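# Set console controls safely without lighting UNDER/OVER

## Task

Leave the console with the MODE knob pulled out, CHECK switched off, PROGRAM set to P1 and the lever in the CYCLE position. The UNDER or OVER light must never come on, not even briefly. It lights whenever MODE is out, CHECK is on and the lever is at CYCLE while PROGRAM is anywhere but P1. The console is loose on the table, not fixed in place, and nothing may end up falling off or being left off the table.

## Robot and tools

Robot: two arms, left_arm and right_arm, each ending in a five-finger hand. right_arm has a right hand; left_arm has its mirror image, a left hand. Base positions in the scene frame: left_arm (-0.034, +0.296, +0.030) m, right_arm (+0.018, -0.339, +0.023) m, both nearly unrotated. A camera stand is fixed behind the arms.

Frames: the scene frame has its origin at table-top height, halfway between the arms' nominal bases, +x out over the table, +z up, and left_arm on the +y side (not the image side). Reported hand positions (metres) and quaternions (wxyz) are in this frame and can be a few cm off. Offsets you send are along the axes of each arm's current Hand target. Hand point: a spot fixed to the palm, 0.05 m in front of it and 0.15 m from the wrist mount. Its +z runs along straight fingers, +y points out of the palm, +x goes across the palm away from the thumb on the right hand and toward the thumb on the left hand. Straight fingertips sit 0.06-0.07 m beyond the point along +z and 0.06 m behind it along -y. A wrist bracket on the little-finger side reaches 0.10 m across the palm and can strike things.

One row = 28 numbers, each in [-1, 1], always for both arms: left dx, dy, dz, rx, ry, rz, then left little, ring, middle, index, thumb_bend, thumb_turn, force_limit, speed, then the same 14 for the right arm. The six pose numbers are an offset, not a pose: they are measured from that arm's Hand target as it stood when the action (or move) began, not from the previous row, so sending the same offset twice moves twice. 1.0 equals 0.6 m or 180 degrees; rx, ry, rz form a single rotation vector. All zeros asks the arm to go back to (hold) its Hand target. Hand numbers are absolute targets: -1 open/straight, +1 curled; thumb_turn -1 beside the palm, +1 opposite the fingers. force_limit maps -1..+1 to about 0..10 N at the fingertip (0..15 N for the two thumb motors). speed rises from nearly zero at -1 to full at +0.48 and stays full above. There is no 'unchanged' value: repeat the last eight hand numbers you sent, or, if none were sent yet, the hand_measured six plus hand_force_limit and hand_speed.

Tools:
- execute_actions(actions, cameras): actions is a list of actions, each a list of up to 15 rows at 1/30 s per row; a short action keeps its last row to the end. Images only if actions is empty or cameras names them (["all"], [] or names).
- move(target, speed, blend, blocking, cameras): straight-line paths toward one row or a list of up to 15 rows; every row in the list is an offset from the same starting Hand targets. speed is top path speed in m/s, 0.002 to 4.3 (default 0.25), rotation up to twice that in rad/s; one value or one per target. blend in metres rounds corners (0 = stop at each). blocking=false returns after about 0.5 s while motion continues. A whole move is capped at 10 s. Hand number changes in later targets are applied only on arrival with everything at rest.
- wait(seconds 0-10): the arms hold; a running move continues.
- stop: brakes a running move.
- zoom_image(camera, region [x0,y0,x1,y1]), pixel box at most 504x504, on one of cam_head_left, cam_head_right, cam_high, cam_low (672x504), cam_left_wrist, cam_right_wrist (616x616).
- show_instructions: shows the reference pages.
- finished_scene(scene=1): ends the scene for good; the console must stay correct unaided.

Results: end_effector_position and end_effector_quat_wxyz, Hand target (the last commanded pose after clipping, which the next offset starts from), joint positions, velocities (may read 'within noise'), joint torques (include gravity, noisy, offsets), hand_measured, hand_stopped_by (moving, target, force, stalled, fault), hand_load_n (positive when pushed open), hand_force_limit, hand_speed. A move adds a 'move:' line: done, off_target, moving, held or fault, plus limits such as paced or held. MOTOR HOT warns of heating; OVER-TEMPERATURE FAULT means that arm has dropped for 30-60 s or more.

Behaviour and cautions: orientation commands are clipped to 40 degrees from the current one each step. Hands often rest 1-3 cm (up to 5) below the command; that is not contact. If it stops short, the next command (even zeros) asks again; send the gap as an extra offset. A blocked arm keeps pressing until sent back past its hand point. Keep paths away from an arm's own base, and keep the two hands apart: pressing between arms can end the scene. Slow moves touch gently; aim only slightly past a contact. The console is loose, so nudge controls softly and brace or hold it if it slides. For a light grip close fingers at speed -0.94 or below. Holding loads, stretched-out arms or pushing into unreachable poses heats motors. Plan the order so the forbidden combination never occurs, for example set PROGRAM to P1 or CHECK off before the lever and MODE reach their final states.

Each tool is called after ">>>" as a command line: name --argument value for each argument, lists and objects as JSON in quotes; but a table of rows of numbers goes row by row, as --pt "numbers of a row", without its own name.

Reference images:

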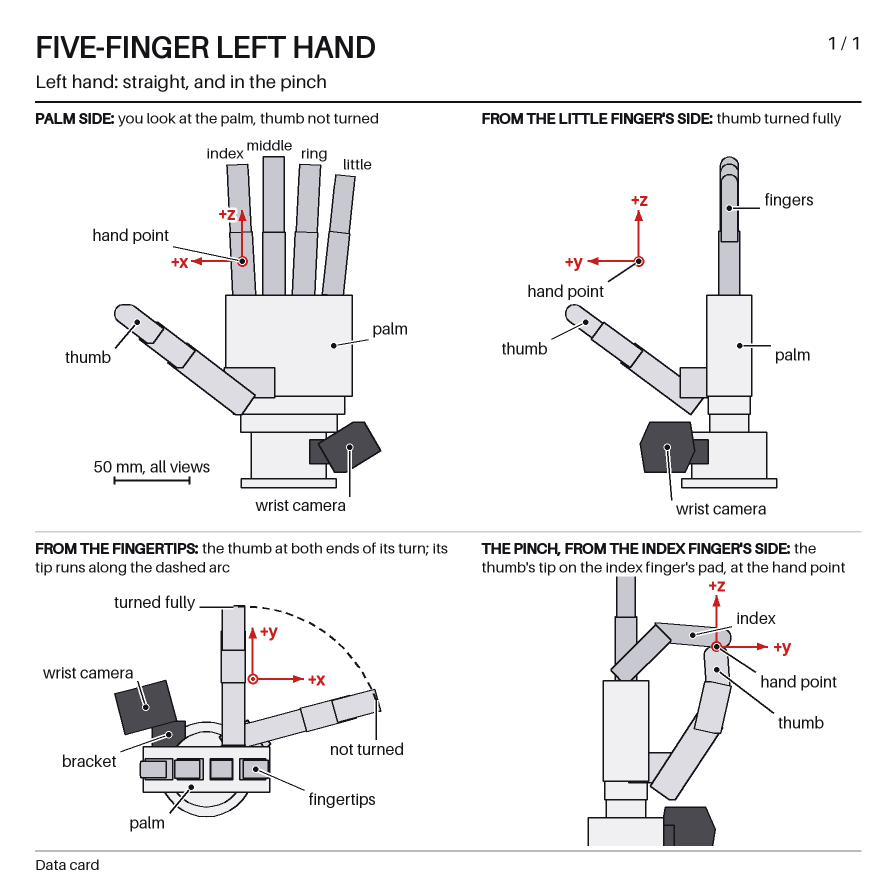

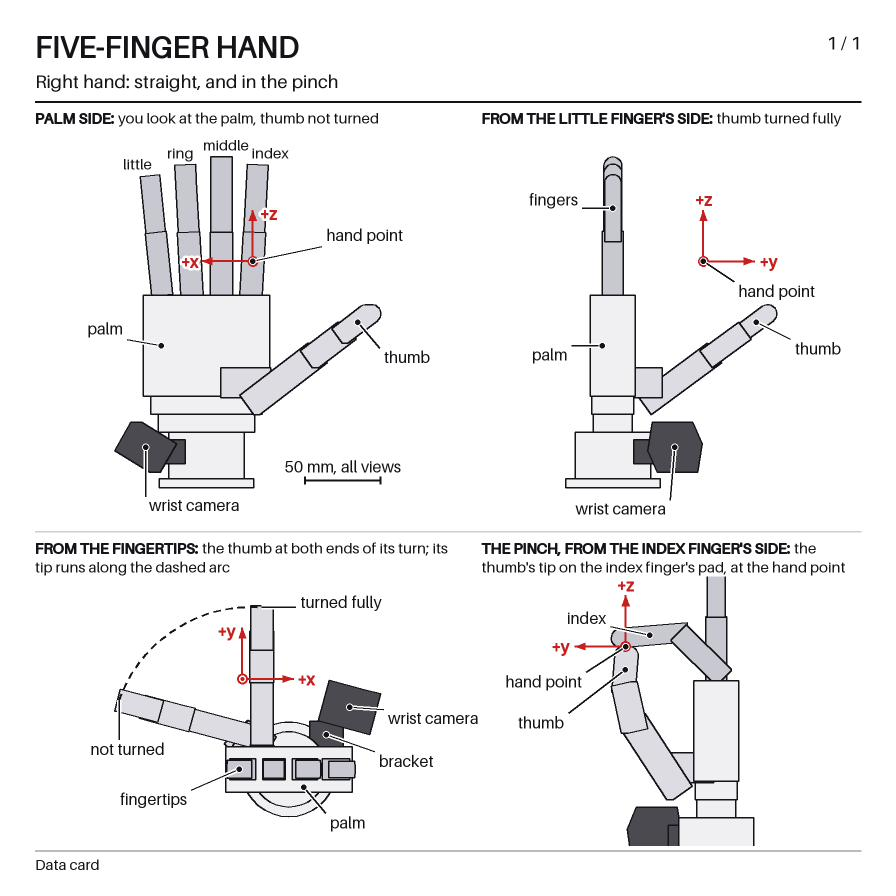

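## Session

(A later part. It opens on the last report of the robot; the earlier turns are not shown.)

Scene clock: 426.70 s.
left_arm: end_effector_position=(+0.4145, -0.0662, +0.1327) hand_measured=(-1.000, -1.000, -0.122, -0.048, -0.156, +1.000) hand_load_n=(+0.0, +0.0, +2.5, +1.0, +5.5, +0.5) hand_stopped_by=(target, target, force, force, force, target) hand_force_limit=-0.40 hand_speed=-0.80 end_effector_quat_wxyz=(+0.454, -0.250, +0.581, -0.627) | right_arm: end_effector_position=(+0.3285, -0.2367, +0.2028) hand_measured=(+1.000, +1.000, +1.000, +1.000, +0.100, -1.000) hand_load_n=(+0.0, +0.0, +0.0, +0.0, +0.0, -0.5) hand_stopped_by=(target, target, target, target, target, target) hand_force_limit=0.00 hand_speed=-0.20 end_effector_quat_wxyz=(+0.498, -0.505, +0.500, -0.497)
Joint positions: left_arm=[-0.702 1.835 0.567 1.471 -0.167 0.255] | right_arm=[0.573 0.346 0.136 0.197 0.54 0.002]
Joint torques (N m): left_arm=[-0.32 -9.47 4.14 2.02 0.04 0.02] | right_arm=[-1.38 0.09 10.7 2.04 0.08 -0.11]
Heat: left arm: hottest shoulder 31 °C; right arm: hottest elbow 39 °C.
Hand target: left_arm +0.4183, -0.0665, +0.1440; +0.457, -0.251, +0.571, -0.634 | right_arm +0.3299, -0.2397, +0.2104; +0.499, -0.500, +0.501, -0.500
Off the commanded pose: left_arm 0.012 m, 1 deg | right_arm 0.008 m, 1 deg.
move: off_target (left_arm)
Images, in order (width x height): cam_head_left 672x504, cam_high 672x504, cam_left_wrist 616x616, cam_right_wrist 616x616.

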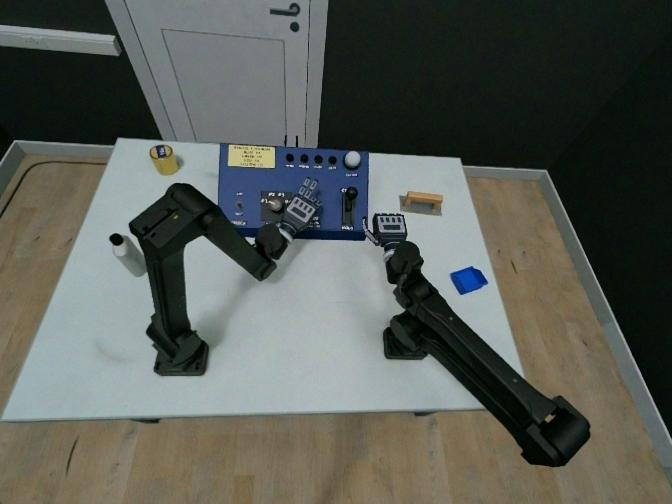

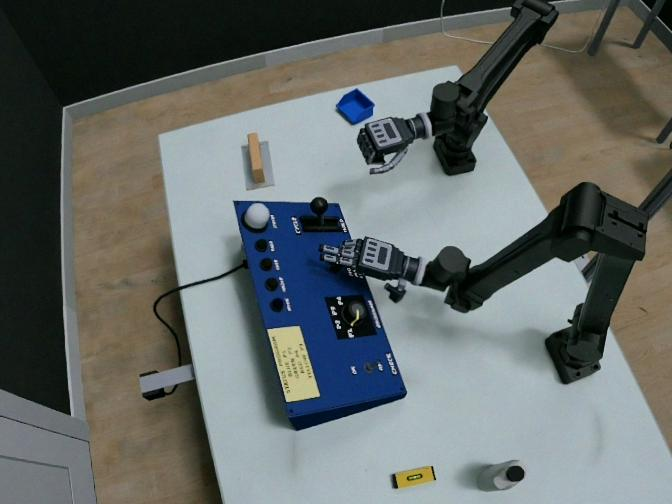

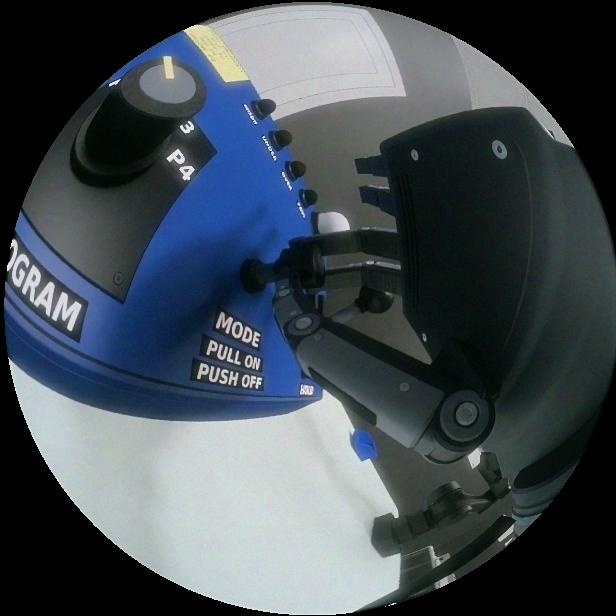

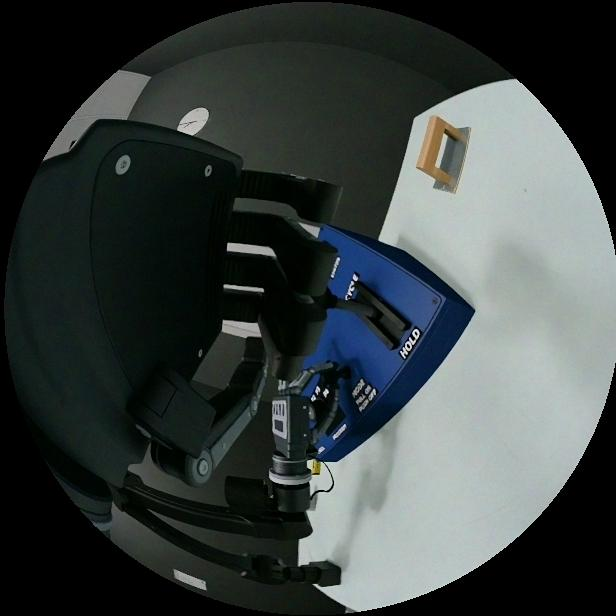

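>>> move --pt "0 0 0 0 0 0 -1 -1 0.6 0.6 0.7 1 0.5 -0.85 0 0 0 0 0 0 1 1 1 1 0.1 -1 0 -0.2" --pt "0 -0.05 -0.0067 0 0 0 -1 -1 0.6 0.6 0.7 1 0.5 -0.85 0 0 0 0 0 0 1 1 1 1 0.1 -1 0 -0.2" --speed 0.05 --cameras '["cam_left_wrist", "cam_right_wrist", "cam_head_left", "cam_high"]'

>>> zoom_image --camera "cam_left_wrist" --region '[200, 180, 420, 360]'

>>> zoom_image --camera "cam_right_wrist" --region '[280, 335, 370, 425]'

>>> zoom_image --camera "cam_high" --region '[220, 180, 400, 330]'

Scene clock: 433.30 s.
left_arm: end_effector_position=(+0.4130, -0.0673, +0.1355) hand_measured=(-1.000, -1.000, -0.098, -0.024, -0.150, +1.000) hand_load_n=(+0.0, +0.0, +8.5, +7.5, +11.0, +1.5) hand_stopped_by=(target, target, force, force, force, target) hand_force_limit=0.50 hand_speed=-0.85 end_effector_quat_wxyz=(+0.448, -0.257, +0.598, -0.613) | right_arm: end_effector_position=(+0.3285, -0.2367, +0.2028) hand_measured=(+1.000, +1.000, +1.000, +1.000, +0.100, -1.000) hand_load_n=(+0.0, +0.0, +0.0, +0.0, +0.0, +0.0) hand_stopped_by=(target, target, target, target, target, target) hand_force_limit=0.00 hand_speed=-0.20 end_effector_quat_wxyz=(+0.498, -0.505, +0.500, -0.497)
Joint positions: left_arm=[-0.71 1.779 0.567 1.369 -0.181 0.254] | right_arm=[0.573 0.346 0.136 0.197 0.54 0.002]
Joint torques (N m): left_arm=[-1.96 -12.86 2.93 2.67 -0.24 0.11] | right_arm=[-1.38 0.03 10.7 2.07 0.07 -0.11]
Heat: left arm: hottest shoulder 31 °C; right arm: hottest elbow 39 °C.
Hand target: left_arm +0.4061, -0.0667, +0.1718; +0.457, -0.251, +0.571, -0.634 | right_arm +0.3299, -0.2397, +0.2104; +0.499, -0.500, +0.501, -0.500
Off the commanded pose: left_arm 0.037 m, 4 deg | right_arm 0.008 m, 1 deg.
move: off_target (left_arm)
Images, in order (width x height): cam_head_left 672x504, cam_high 672x504, cam_left_wrist 616x616, cam_right_wrist 616x616.

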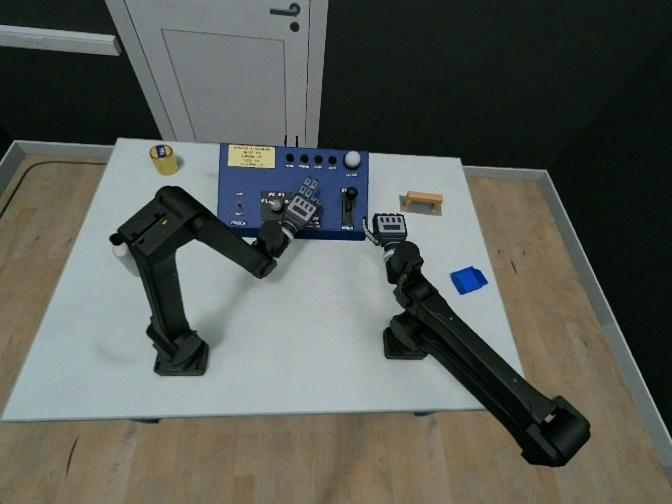

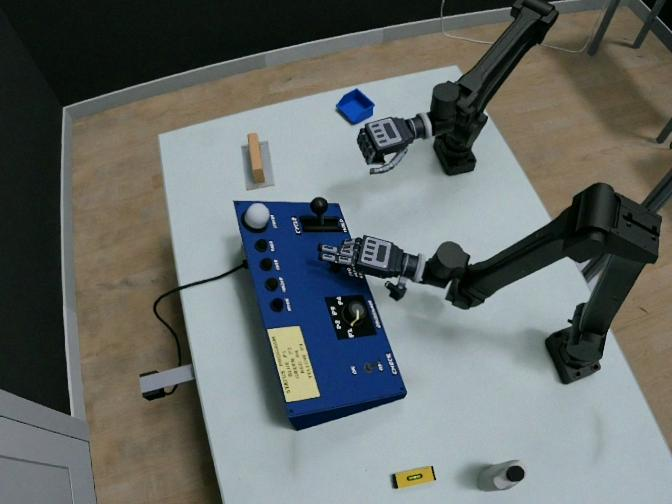

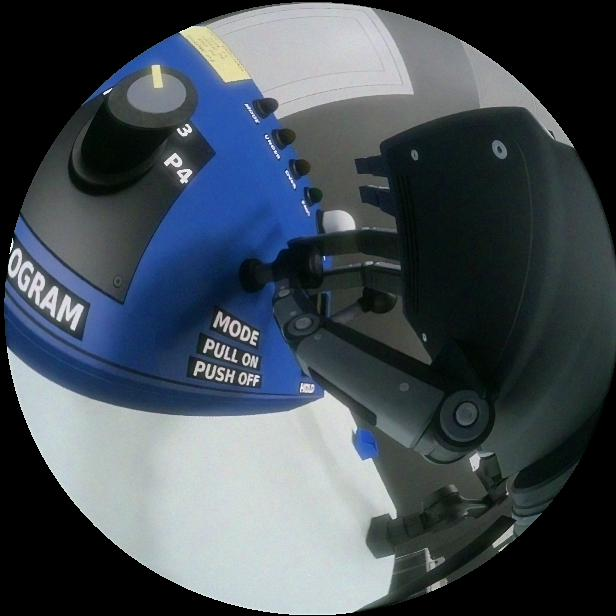

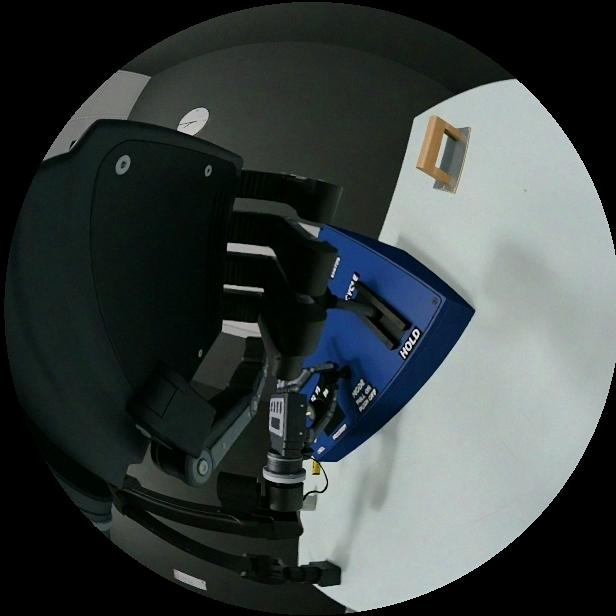

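Scaled by 2.291 from the camera's 616x616 image, which has a finer 880x880 frame.

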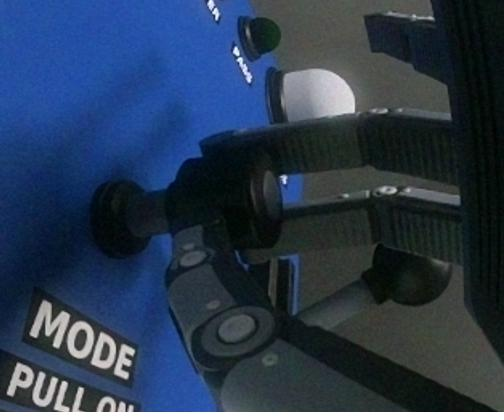

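Scaled by 5.600 from the camera's 616x616 image, which has a finer 880x880 frame.

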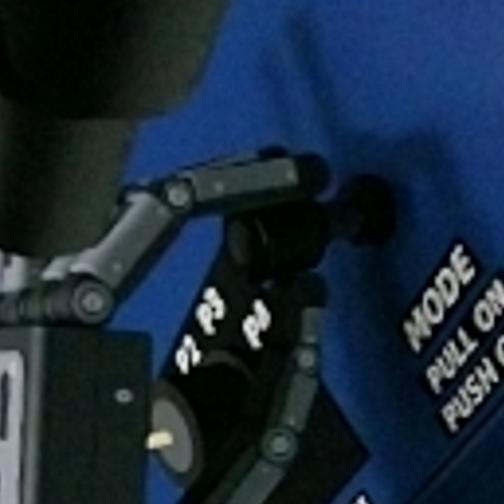

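Scaled by 2.800 from the camera's 672x504 image, which has a finer 960x720 frame.

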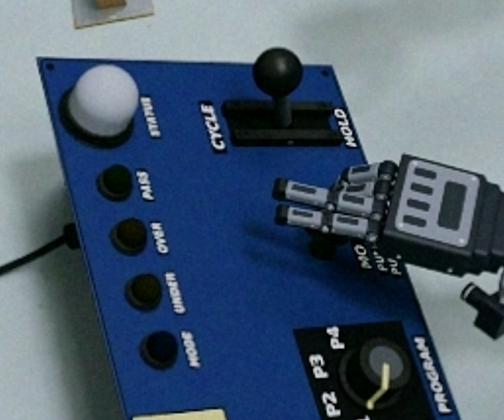

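>>> move --target '[0, -0.045, -0.006, 0, 0, 0, -1, -1, 0.6, 0.6, 0.7, 1, 0.5, -0.85, 0, 0, 0, 0, 0, 0, 1, 1, 1, 1, 0.1, -1, 0, -0.2]' --speed 0.05 --cameras '["cam_left_wrist", "cam_right_wrist", "cam_head_left", "cam_high"]'

>>> zoom_image --camera "cam_left_wrist" --region '[200, 180, 420, 360]'

>>> zoom_image --camera "cam_right_wrist" --region '[280, 335, 370, 425]'

>>> zoom_image --camera "cam_high" --region '[220, 180, 400, 330]'

Scene clock: 440.83 s.
left_arm: end_effector_position=(+0.3982, -0.0634, +0.1926) hand_measured=(-1.000, -1.000, -0.098, -0.022, -0.148, +1.000) hand_load_n=(+0.0, -0.5, +0.0, +0.0, +0.0, +0.0) hand_stopped_by=(target, target, force, force, force, target) hand_force_limit=0.50 hand_speed=-0.85 end_effector_quat_wxyz=(-0.457, +0.254, -0.571, +0.633) | right_arm: end_effector_position=(+0.3285, -0.2367, +0.2028) hand_measured=(+1.000, +1.000, +1.000, +1.000, +0.100, -1.000) hand_load_n=(+0.0, +0.0, +0.0, +0.0, +0.0, +0.0) hand_stopped_by=(target, target, target, target, target, target) hand_force_limit=0.00 hand_speed=-0.20 end_effector_quat_wxyz=(+0.498, -0.505, +0.500, -0.497)
Joint positions: left_arm=[-0.731 1.62 0.534 1.313 -0.207 0.254] | right_arm=[0.573 0.346 0.136 0.197 0.54 0.002]
Joint torques (N m): left_arm=[-1.61 -8.12 4.68 1.51 -0.04 0.12] | right_arm=[-1.38 0.03 10.69 2.06 0.08 -0.11]
Heat: left arm: hottest shoulder 31 °C; right arm: hottest elbow 39 °C.
Hand target: left_arm +0.3952, -0.0667, +0.1968; -0.457, +0.251, -0.571, +0.634 | right_arm +0.3299, -0.2397, +0.2104; +0.499, -0.500, +0.501, -0.500
Off the commanded pose: left_arm 0.006 m, 0 deg | right_arm 0.008 m, 1 deg.
move: done
Images, in order (width x height): cam_head_left 672x504, cam_high 672x504, cam_left_wrist 616x616, cam_right_wrist 616x616.

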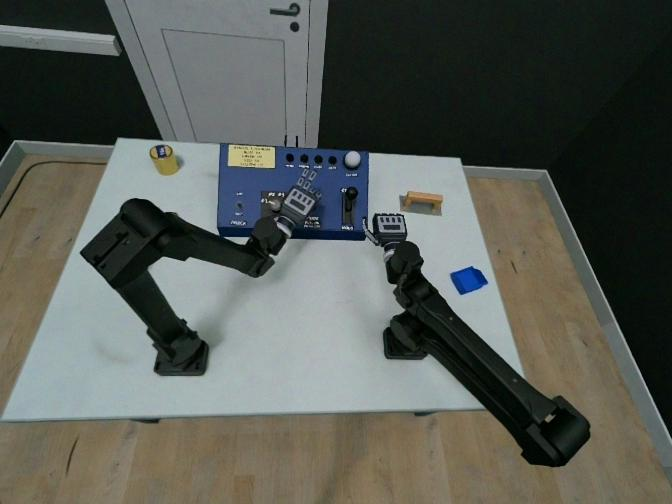

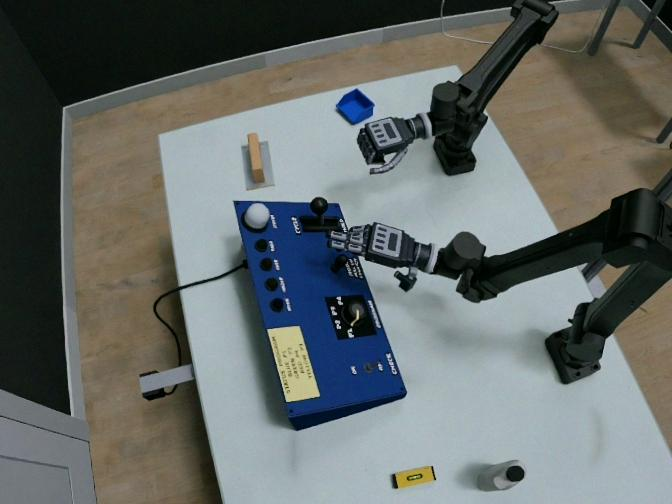

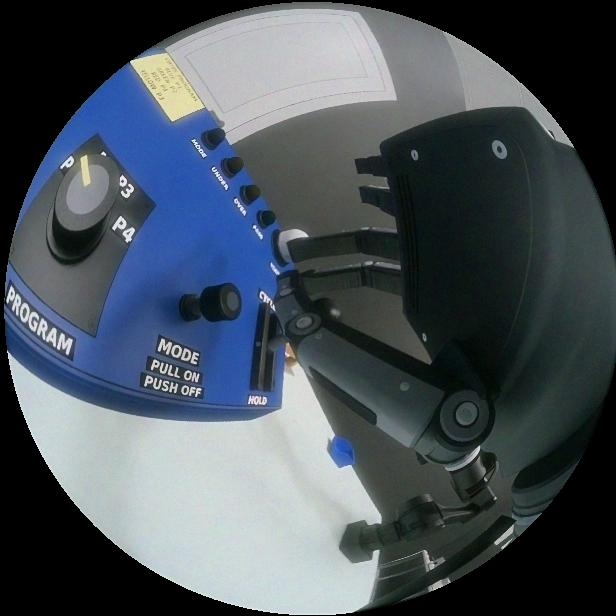

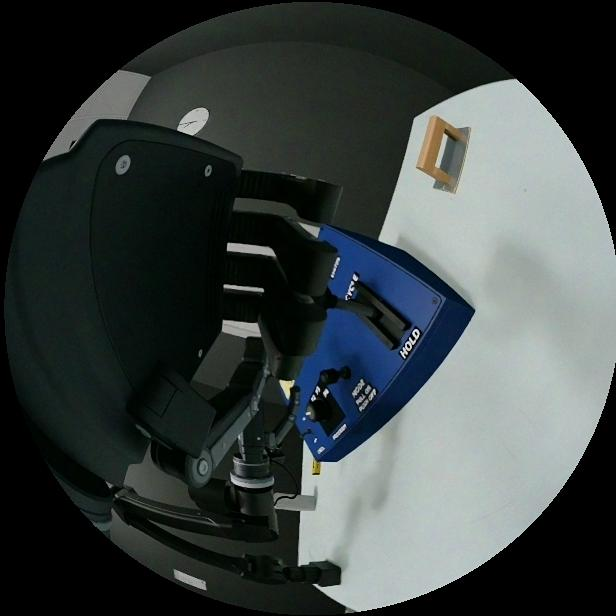

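Scaled by 2.291 from the camera's 616x616 image, which has a finer 880x880 frame.

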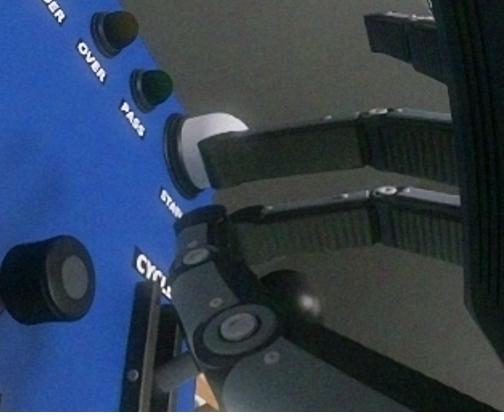

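Scaled by 5.600 from the camera's 616x616 image, which has a finer 880x880 frame.

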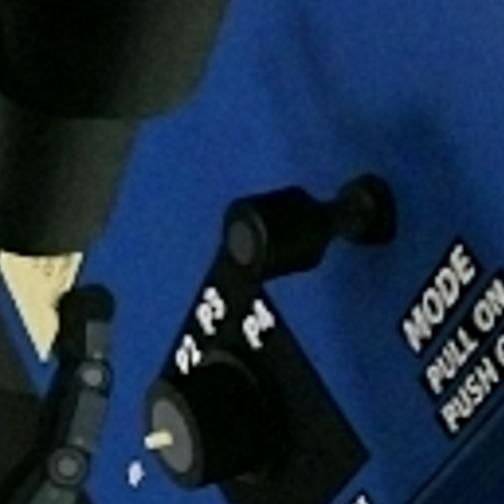

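Scaled by 2.800 from the camera's 672x504 image, which has a finer 960x720 frame.

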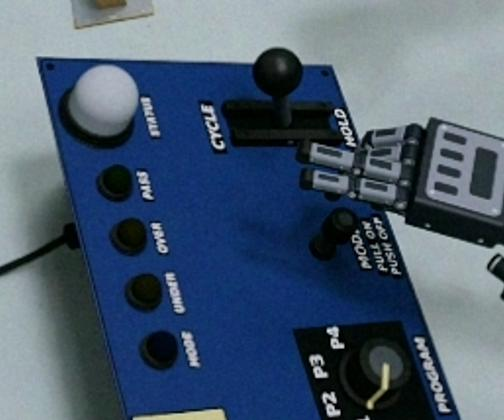

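>>> move --target '[0, 0.1127, 0.034, 0.0444, 0, 0, -1, -1, -0.4, -0.4, -0.4, 1, 0, -0.2, 0, 0, 0, 0, 0, 0, 1, 1, 1, 1, 0.1, -1, 0, -0.2]' --speed 0.06 --cameras '["cam_left_wrist", "cam_right_wrist", "cam_high"]'

>>> zoom_image --camera "cam_left_wrist" --region '[200, 180, 420, 360]'

>>> zoom_image --camera "cam_right_wrist" --region '[280, 335, 370, 425]'

>>> zoom_image --camera "cam_high" --region '[290, 200, 430, 330]'

Scene clock: 473.90 s.
left_arm: end_effector_position=(+0.4228, -0.0704, +0.1255) hand_measured=(-1.000, -1.000, -0.400, -0.400, -0.400, +1.000) hand_load_n=(-0.5, +0.0, +0.0, +0.0, +0.0, +0.0) hand_stopped_by=(target, target, target, target, target, target) hand_force_limit=0.00 hand_speed=-0.20 end_effector_quat_wxyz=(-0.452, +0.233, -0.572, +0.643) | right_arm: end_effector_position=(+0.3285, -0.2367, +0.2028) hand_measured=(+1.000, +1.000, +1.000, +1.000, +0.100, -1.000) hand_load_n=(+0.0, +0.0, +0.0, +0.0, +0.0, +0.0) hand_stopped_by=(target, target, target, target, target, target) hand_force_limit=0.00 hand_speed=-0.20 end_effector_quat_wxyz=(+0.498, -0.505, +0.500, -0.497)
Joint positions: left_arm=[-0.68 1.908 0.595 1.552 -0.112 0.254] | right_arm=[0.573 0.346 0.136 0.197 0.54 0.002]
Joint torques (N m): left_arm=[0.09 -8.88 4.94 2.7 0.3 0.07] | right_arm=[-1.44 0.03 10.7 2.07 0.08 -0.11]
Heat: left arm: hottest shoulder 30 °C; right arm: hottest elbow 39 °C.
Hand target: left_arm +0.4322, -0.0721, +0.1369; -0.473, +0.218, -0.525, +0.672 | right_arm +0.3299, -0.2397, +0.2104; +0.499, -0.500, +0.501, -0.500
Off the commanded pose: left_arm 0.015 m, 7 deg | right_arm 0.008 m, 1 deg.
joint sent to its limit (left arm) — joint 4 (wrist pitch), upper limit. The joint targets are off in orientation, not in position.
move: off_target (left_arm)
Images, in order (width x height): cam_high 672x504, cam_left_wrist 616x616, cam_right_wrist 616x616.

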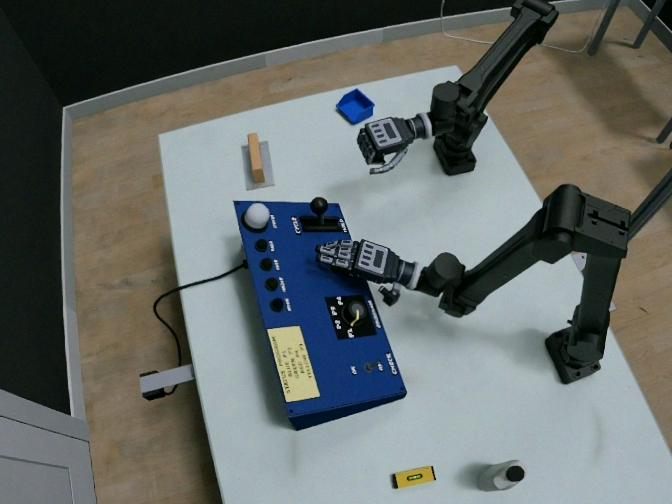

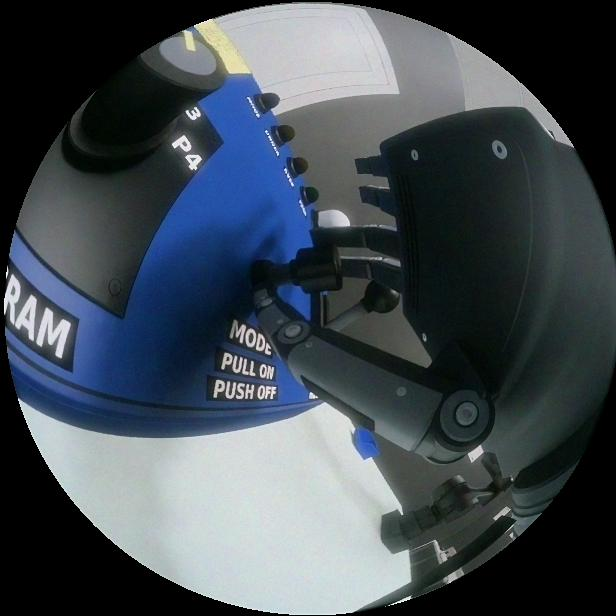

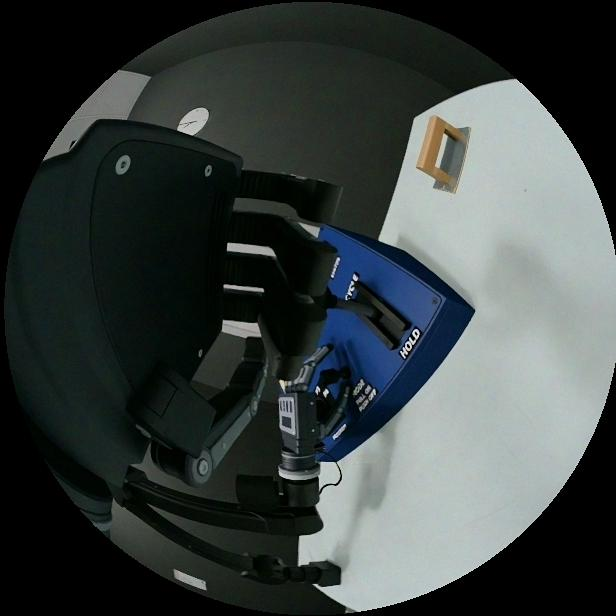

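Scaled by 2.291 from the camera's 616x616 image, which has a finer 880x880 frame.

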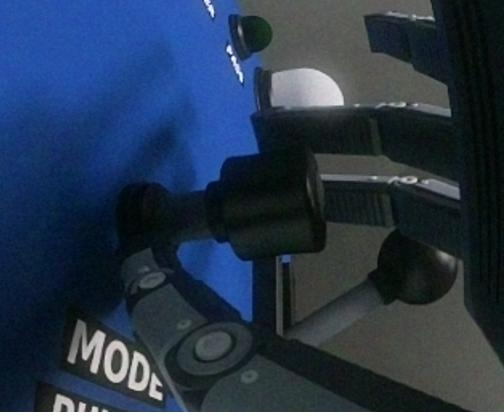

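Scaled by 5.600 from the camera's 616x616 image, which has a finer 880x880 frame.

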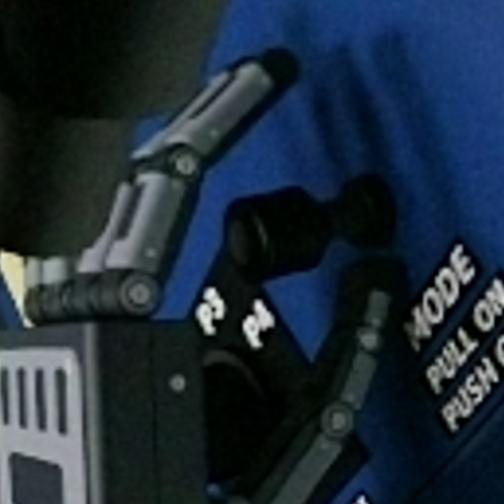

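Scaled by 3.600 from the camera's 672x504 image, which has a finer 960x720 frame.

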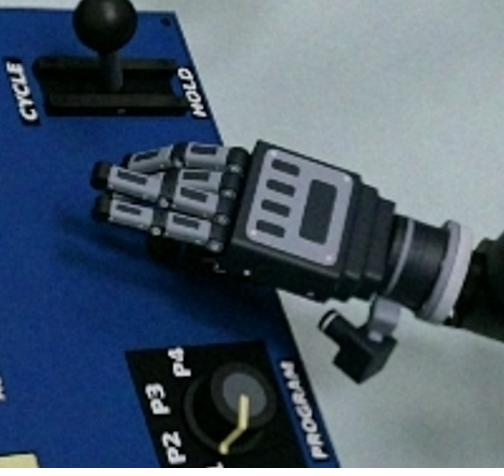

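>>> move --target '[0, -0.02, 0, -0.0222, 0, 0, -1, -1, -0.4, -0.4, -0.4, 1, 0, -0.2, 0, 0, 0, 0, 0, 0, 1, 1, 1, 1, 0.1, -1, 0, -0.2]' --speed 0.1 --cameras '["cam_left_wrist", "cam_right_wrist"]'

>>> zoom_image --camera "cam_right_wrist" --region '[280, 335, 370, 425]'

>>> zoom_image --camera "cam_left_wrist" --region '[200, 180, 420, 360]'

Scene clock: 483.60 s.
left_arm: end_effector_position=(+0.4257, -0.0666, +0.1256) hand_measured=(-1.000, -1.000, -0.400, -0.400, -0.400, +1.000) hand_load_n=(+0.0, +0.0, +0.0, +0.0, +0.0, +0.0) hand_stopped_by=(target, target, target, target, target, target) hand_force_limit=0.00 hand_speed=-0.20 end_effector_quat_wxyz=(-0.458, +0.242, -0.569, +0.639) | right_arm: end_effector_position=(+0.3285, -0.2367, +0.2028) hand_measured=(+1.000, +1.000, +1.000, +1.000, +0.100, -1.000) hand_load_n=(+0.0, +0.0, +0.0, +0.0, +0.0, +0.0) hand_stopped_by=(target, target, target, target, target, target) hand_force_limit=0.00 hand_speed=-0.20 end_effector_quat_wxyz=(+0.498, -0.505, +0.500, -0.497)
Joint positions: left_arm=[-0.68 1.908 0.595 1.552 -0.137 0.254] | right_arm=[0.573 0.346 0.136 0.197 0.54 0.002]
Joint torques (N m): left_arm=[-1.03 -11.11 4 2.71 0.02 0.13] | right_arm=[-1.38 -0.03 10.69 2.07 0.07 -0.11]
Heat: left arm: hottest shoulder 31 °C; right arm: hottest elbow 39 °C.
Hand target: left_arm +0.4273, -0.0721, +0.1479; -0.466, +0.235, -0.549, +0.653 | right_arm +0.3299, -0.2397, +0.2104; +0.499, -0.500, +0.501, -0.500
Off the commanded pose: left_arm 0.023 m, 3 deg | right_arm 0.008 m, 1 deg.
move: off_target (left_arm)
Images, in order (width x height): cam_left_wrist 616x616, cam_right_wrist 616x616.

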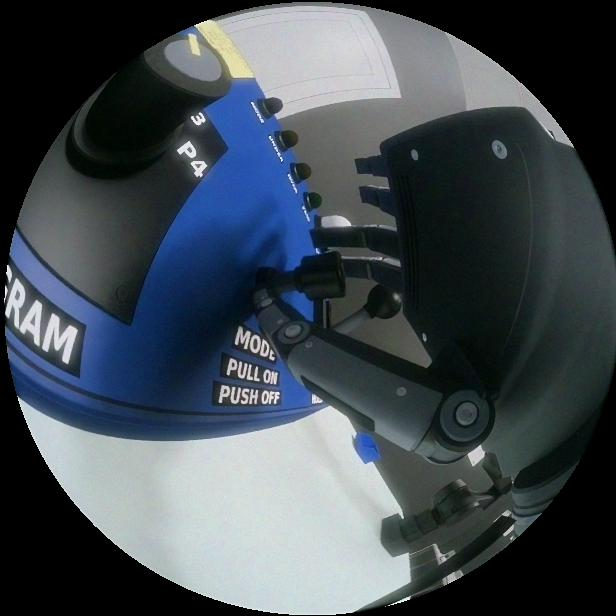

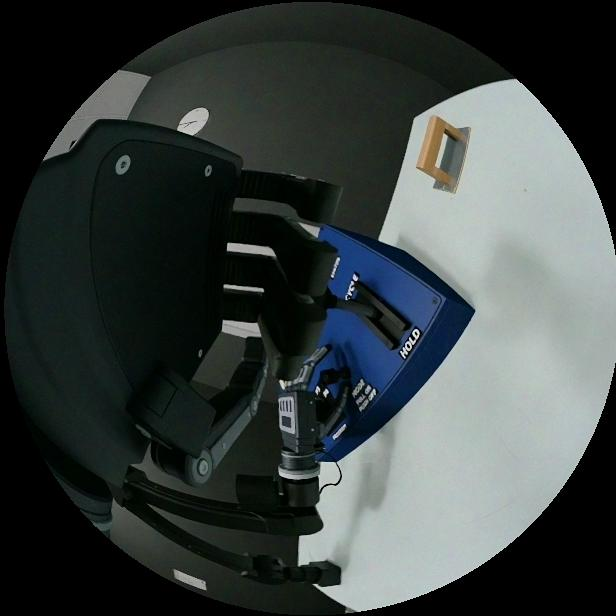

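Scaled by 5.600 from the camera's 616x616 image, which has a finer 880x880 frame.

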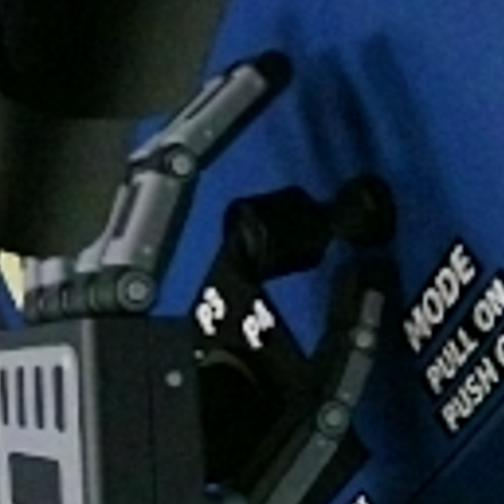

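Scaled by 2.291 from the camera's 616x616 image, which has a finer 880x880 frame.

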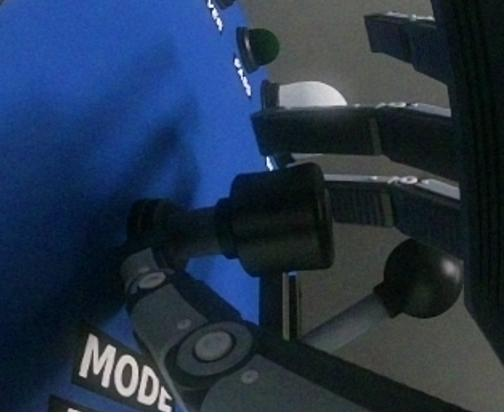

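>>> move --target '[0, 0.01, 0, 0, 0, 0, -1, -1, 0.5, 0.5, 0.5, 1, -0.3, -0.85, 0, 0, 0, 0, 0, 0, 1, 1, 1, 1, 0.1, -1, 0, -0.2]' --speed 0.1 --cameras '["cam_left_wrist", "cam_right_wrist", "cam_high"]'

>>> zoom_image --camera "cam_right_wrist" --region '[280, 335, 370, 425]'

>>> zoom_image --camera "cam_left_wrist" --region '[200, 180, 420, 360]'

Scene clock: 491.00 s.
left_arm: end_effector_position=(+0.4265, -0.0672, +0.1267) hand_measured=(-1.000, -1.000, +0.014, +0.028, -0.182, +1.000) hand_load_n=(-0.5, +0.0, +3.0, +7.0, +7.0, +0.0) hand_stopped_by=(target, target, force, force, force, target) hand_force_limit=-0.30 hand_speed=-0.85 end_effector_quat_wxyz=(-0.459, +0.242, -0.568, +0.639) | right_arm: end_effector_position=(+0.3285, -0.2367, +0.2028) hand_measured=(+1.000, +1.000, +1.000, +1.000, +0.100, -1.000) hand_load_n=(+0.0, +0.0, +0.0, +0.0, +0.0, -0.5) hand_stopped_by=(target, target, target, target, target, target) hand_force_limit=0.00 hand_speed=-0.20 end_effector_quat_wxyz=(+0.498, -0.505, +0.500, -0.497)
Joint positions: left_arm=[-0.68 1.908 0.598 1.553 -0.137 0.254] | right_arm=[0.573 0.346 0.136 0.197 0.54 0.002]
Joint torques (N m): left_arm=[-0.56 -9.52 4.3 2.76 0.12 0.09] | right_arm=[-1.38 0.03 10.69 2.07 0.08 -0.11]
Heat: left arm: hottest shoulder 31 °C; right arm: hottest elbow 39 °C.
Hand target: left_arm +0.4294, -0.0719, +0.1423; -0.466, +0.235, -0.549, +0.654 | right_arm +0.3299, -0.2397, +0.2104; +0.499, -0.500, +0.501, -0.500
Off the commanded pose: left_arm 0.017 m, 3 deg | right_arm 0.008 m, 1 deg.
joint sent to its limit (left arm) — joint 4 (wrist pitch), upper limit. The joint targets still meet the commanded pose.
move: off_target (left_arm)
Images, in order (width x height): cam_high 672x504, cam_left_wrist 616x616, cam_right_wrist 616x616.

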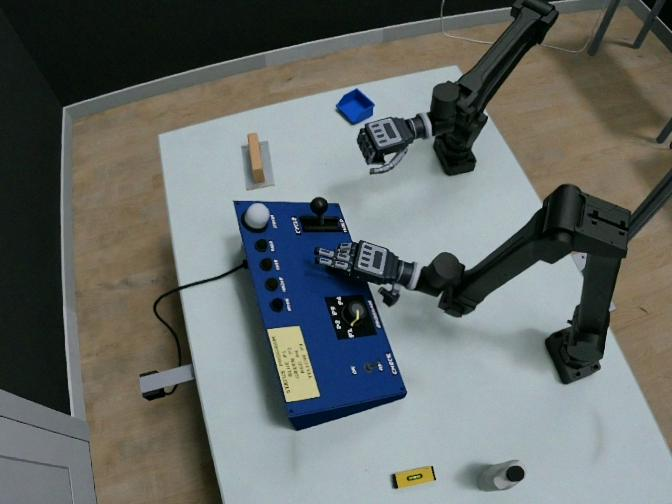

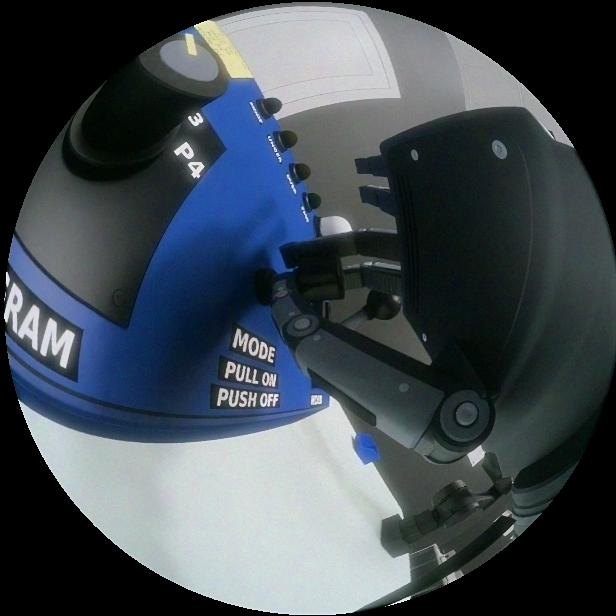

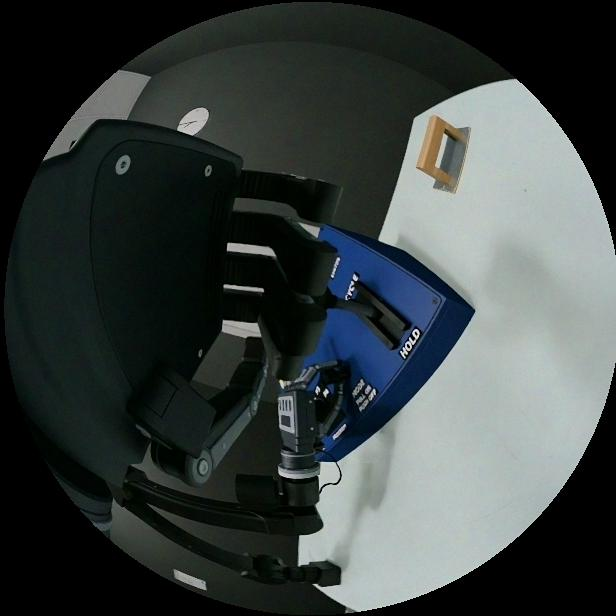

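Scaled by 5.600 from the camera's 616x616 image, which has a finer 880x880 frame.

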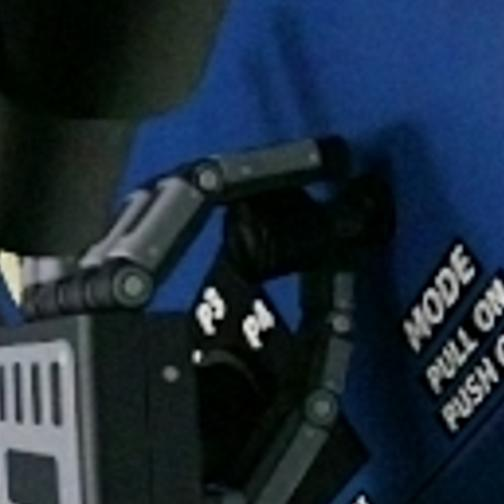

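Scaled by 2.291 from the camera's 616x616 image, which has a finer 880x880 frame.

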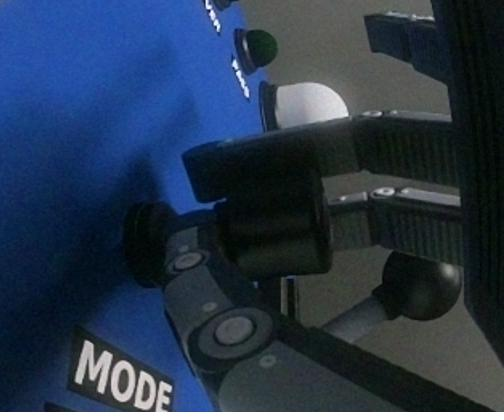

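>>> move --pt "0 0 0 0 0 0 -1 -1 0.7 0.7 0.7 1 0.3 -0.85 0 0 0 0 0 0 1 1 1 1 0.1 -1 0 -0.2" --pt "0 -0.05 0 0 0 0 -1 -1 0.7 0.7 0.7 1 0.3 -0.85 0 0 0 0 0 0 1 1 1 1 0.1 -1 0 -0.2" --speed 0.05 --cameras '["cam_left_wrist", "cam_right_wrist", "cam_high"]'

>>> zoom_image --camera "cam_right_wrist" --region '[280, 335, 370, 425]'

>>> zoom_image --camera "cam_left_wrist" --region '[200, 180, 420, 360]'

Scene clock: 497.53 s.
left_arm: end_effector_position=(+0.4263, -0.0674, +0.1285) hand_measured=(-1.000, -1.000, +0.026, +0.028, -0.180, +1.000) hand_load_n=(+0.0, +0.0, +6.0, +3.5, +11.5, +2.5) hand_stopped_by=(target, target, force, force, force, target) hand_force_limit=0.30 hand_speed=-0.85 end_effector_quat_wxyz=(+0.457, -0.248, +0.578, -0.629) | right_arm: end_effector_position=(+0.3285, -0.2367, +0.2028) hand_measured=(+1.000, +1.000, +1.000, +1.000, +0.100, -1.000) hand_load_n=(+0.0, +0.0, +0.0, +0.0, +0.0, +0.0) hand_stopped_by=(target, target, target, target, target, target) hand_force_limit=0.00 hand_speed=-0.20 end_effector_quat_wxyz=(+0.498, -0.505, +0.500, -0.497)
Joint positions: left_arm=[-0.686 1.871 0.596 1.489 -0.153 0.257] | right_arm=[0.573 0.346 0.136 0.197 0.54 0.002]
Joint torques (N m): left_arm=[-1.49 -13.63 2.93 2.7 0.03 0.16] | right_arm=[-1.44 0.03 10.69 2.09 0.08 -0.11]
Heat: left arm: hottest shoulder 32 °C; right arm: hottest elbow 39 °C.
Hand target: left_arm +0.4188, -0.0730, +0.1703; +0.466, -0.235, +0.549, -0.653 | right_arm +0.3299, -0.2397, +0.2104; +0.499, -0.500, +0.501, -0.500
Off the commanded pose: left_arm 0.043 m, 5 deg | right_arm 0.008 m, 1 deg.
move: off_target (left_arm)
Images, in order (width x height): cam_high 672x504, cam_left_wrist 616x616, cam_right_wrist 616x616.

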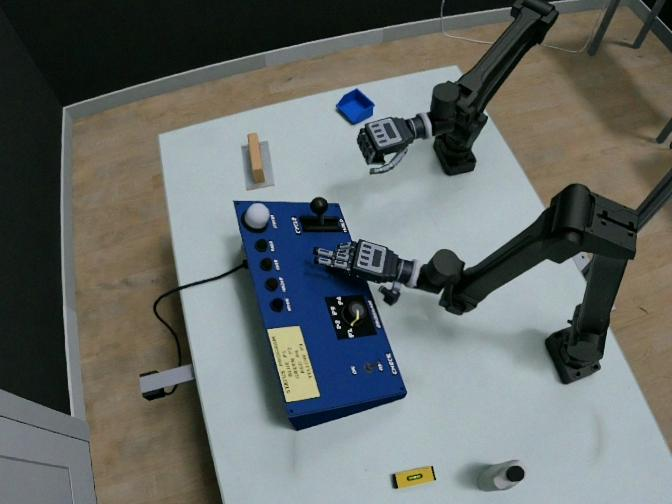

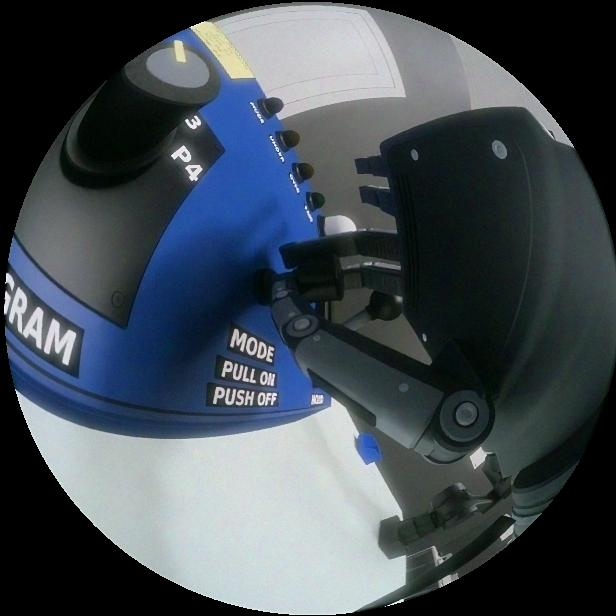

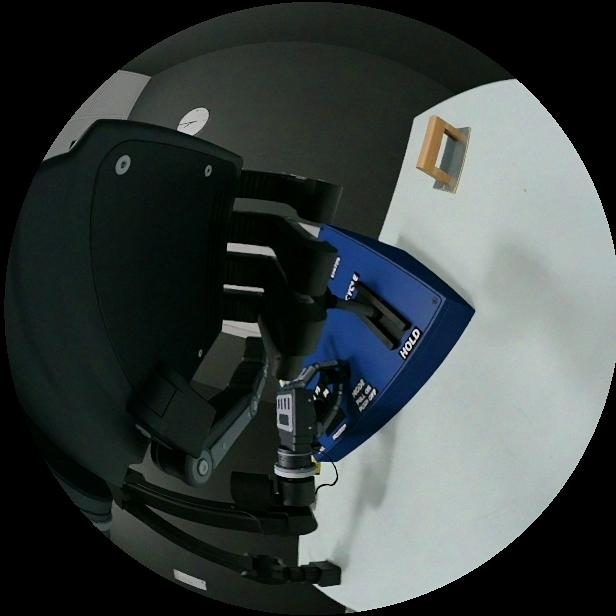

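Scaled by 5.600 from the camera's 616x616 image, which has a finer 880x880 frame.

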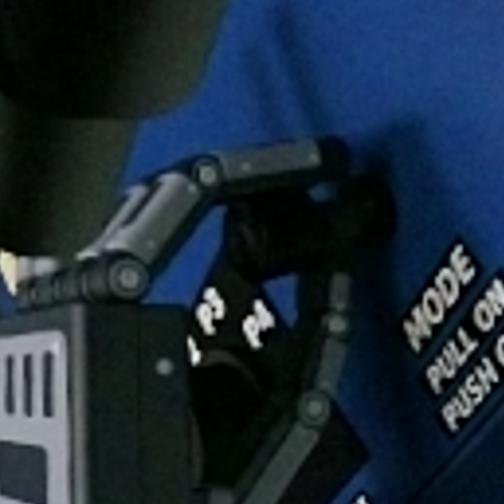

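Scaled by 2.291 from the camera's 616x616 image, which has a finer 880x880 frame.

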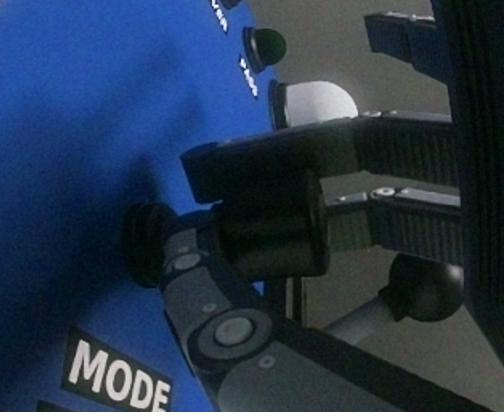

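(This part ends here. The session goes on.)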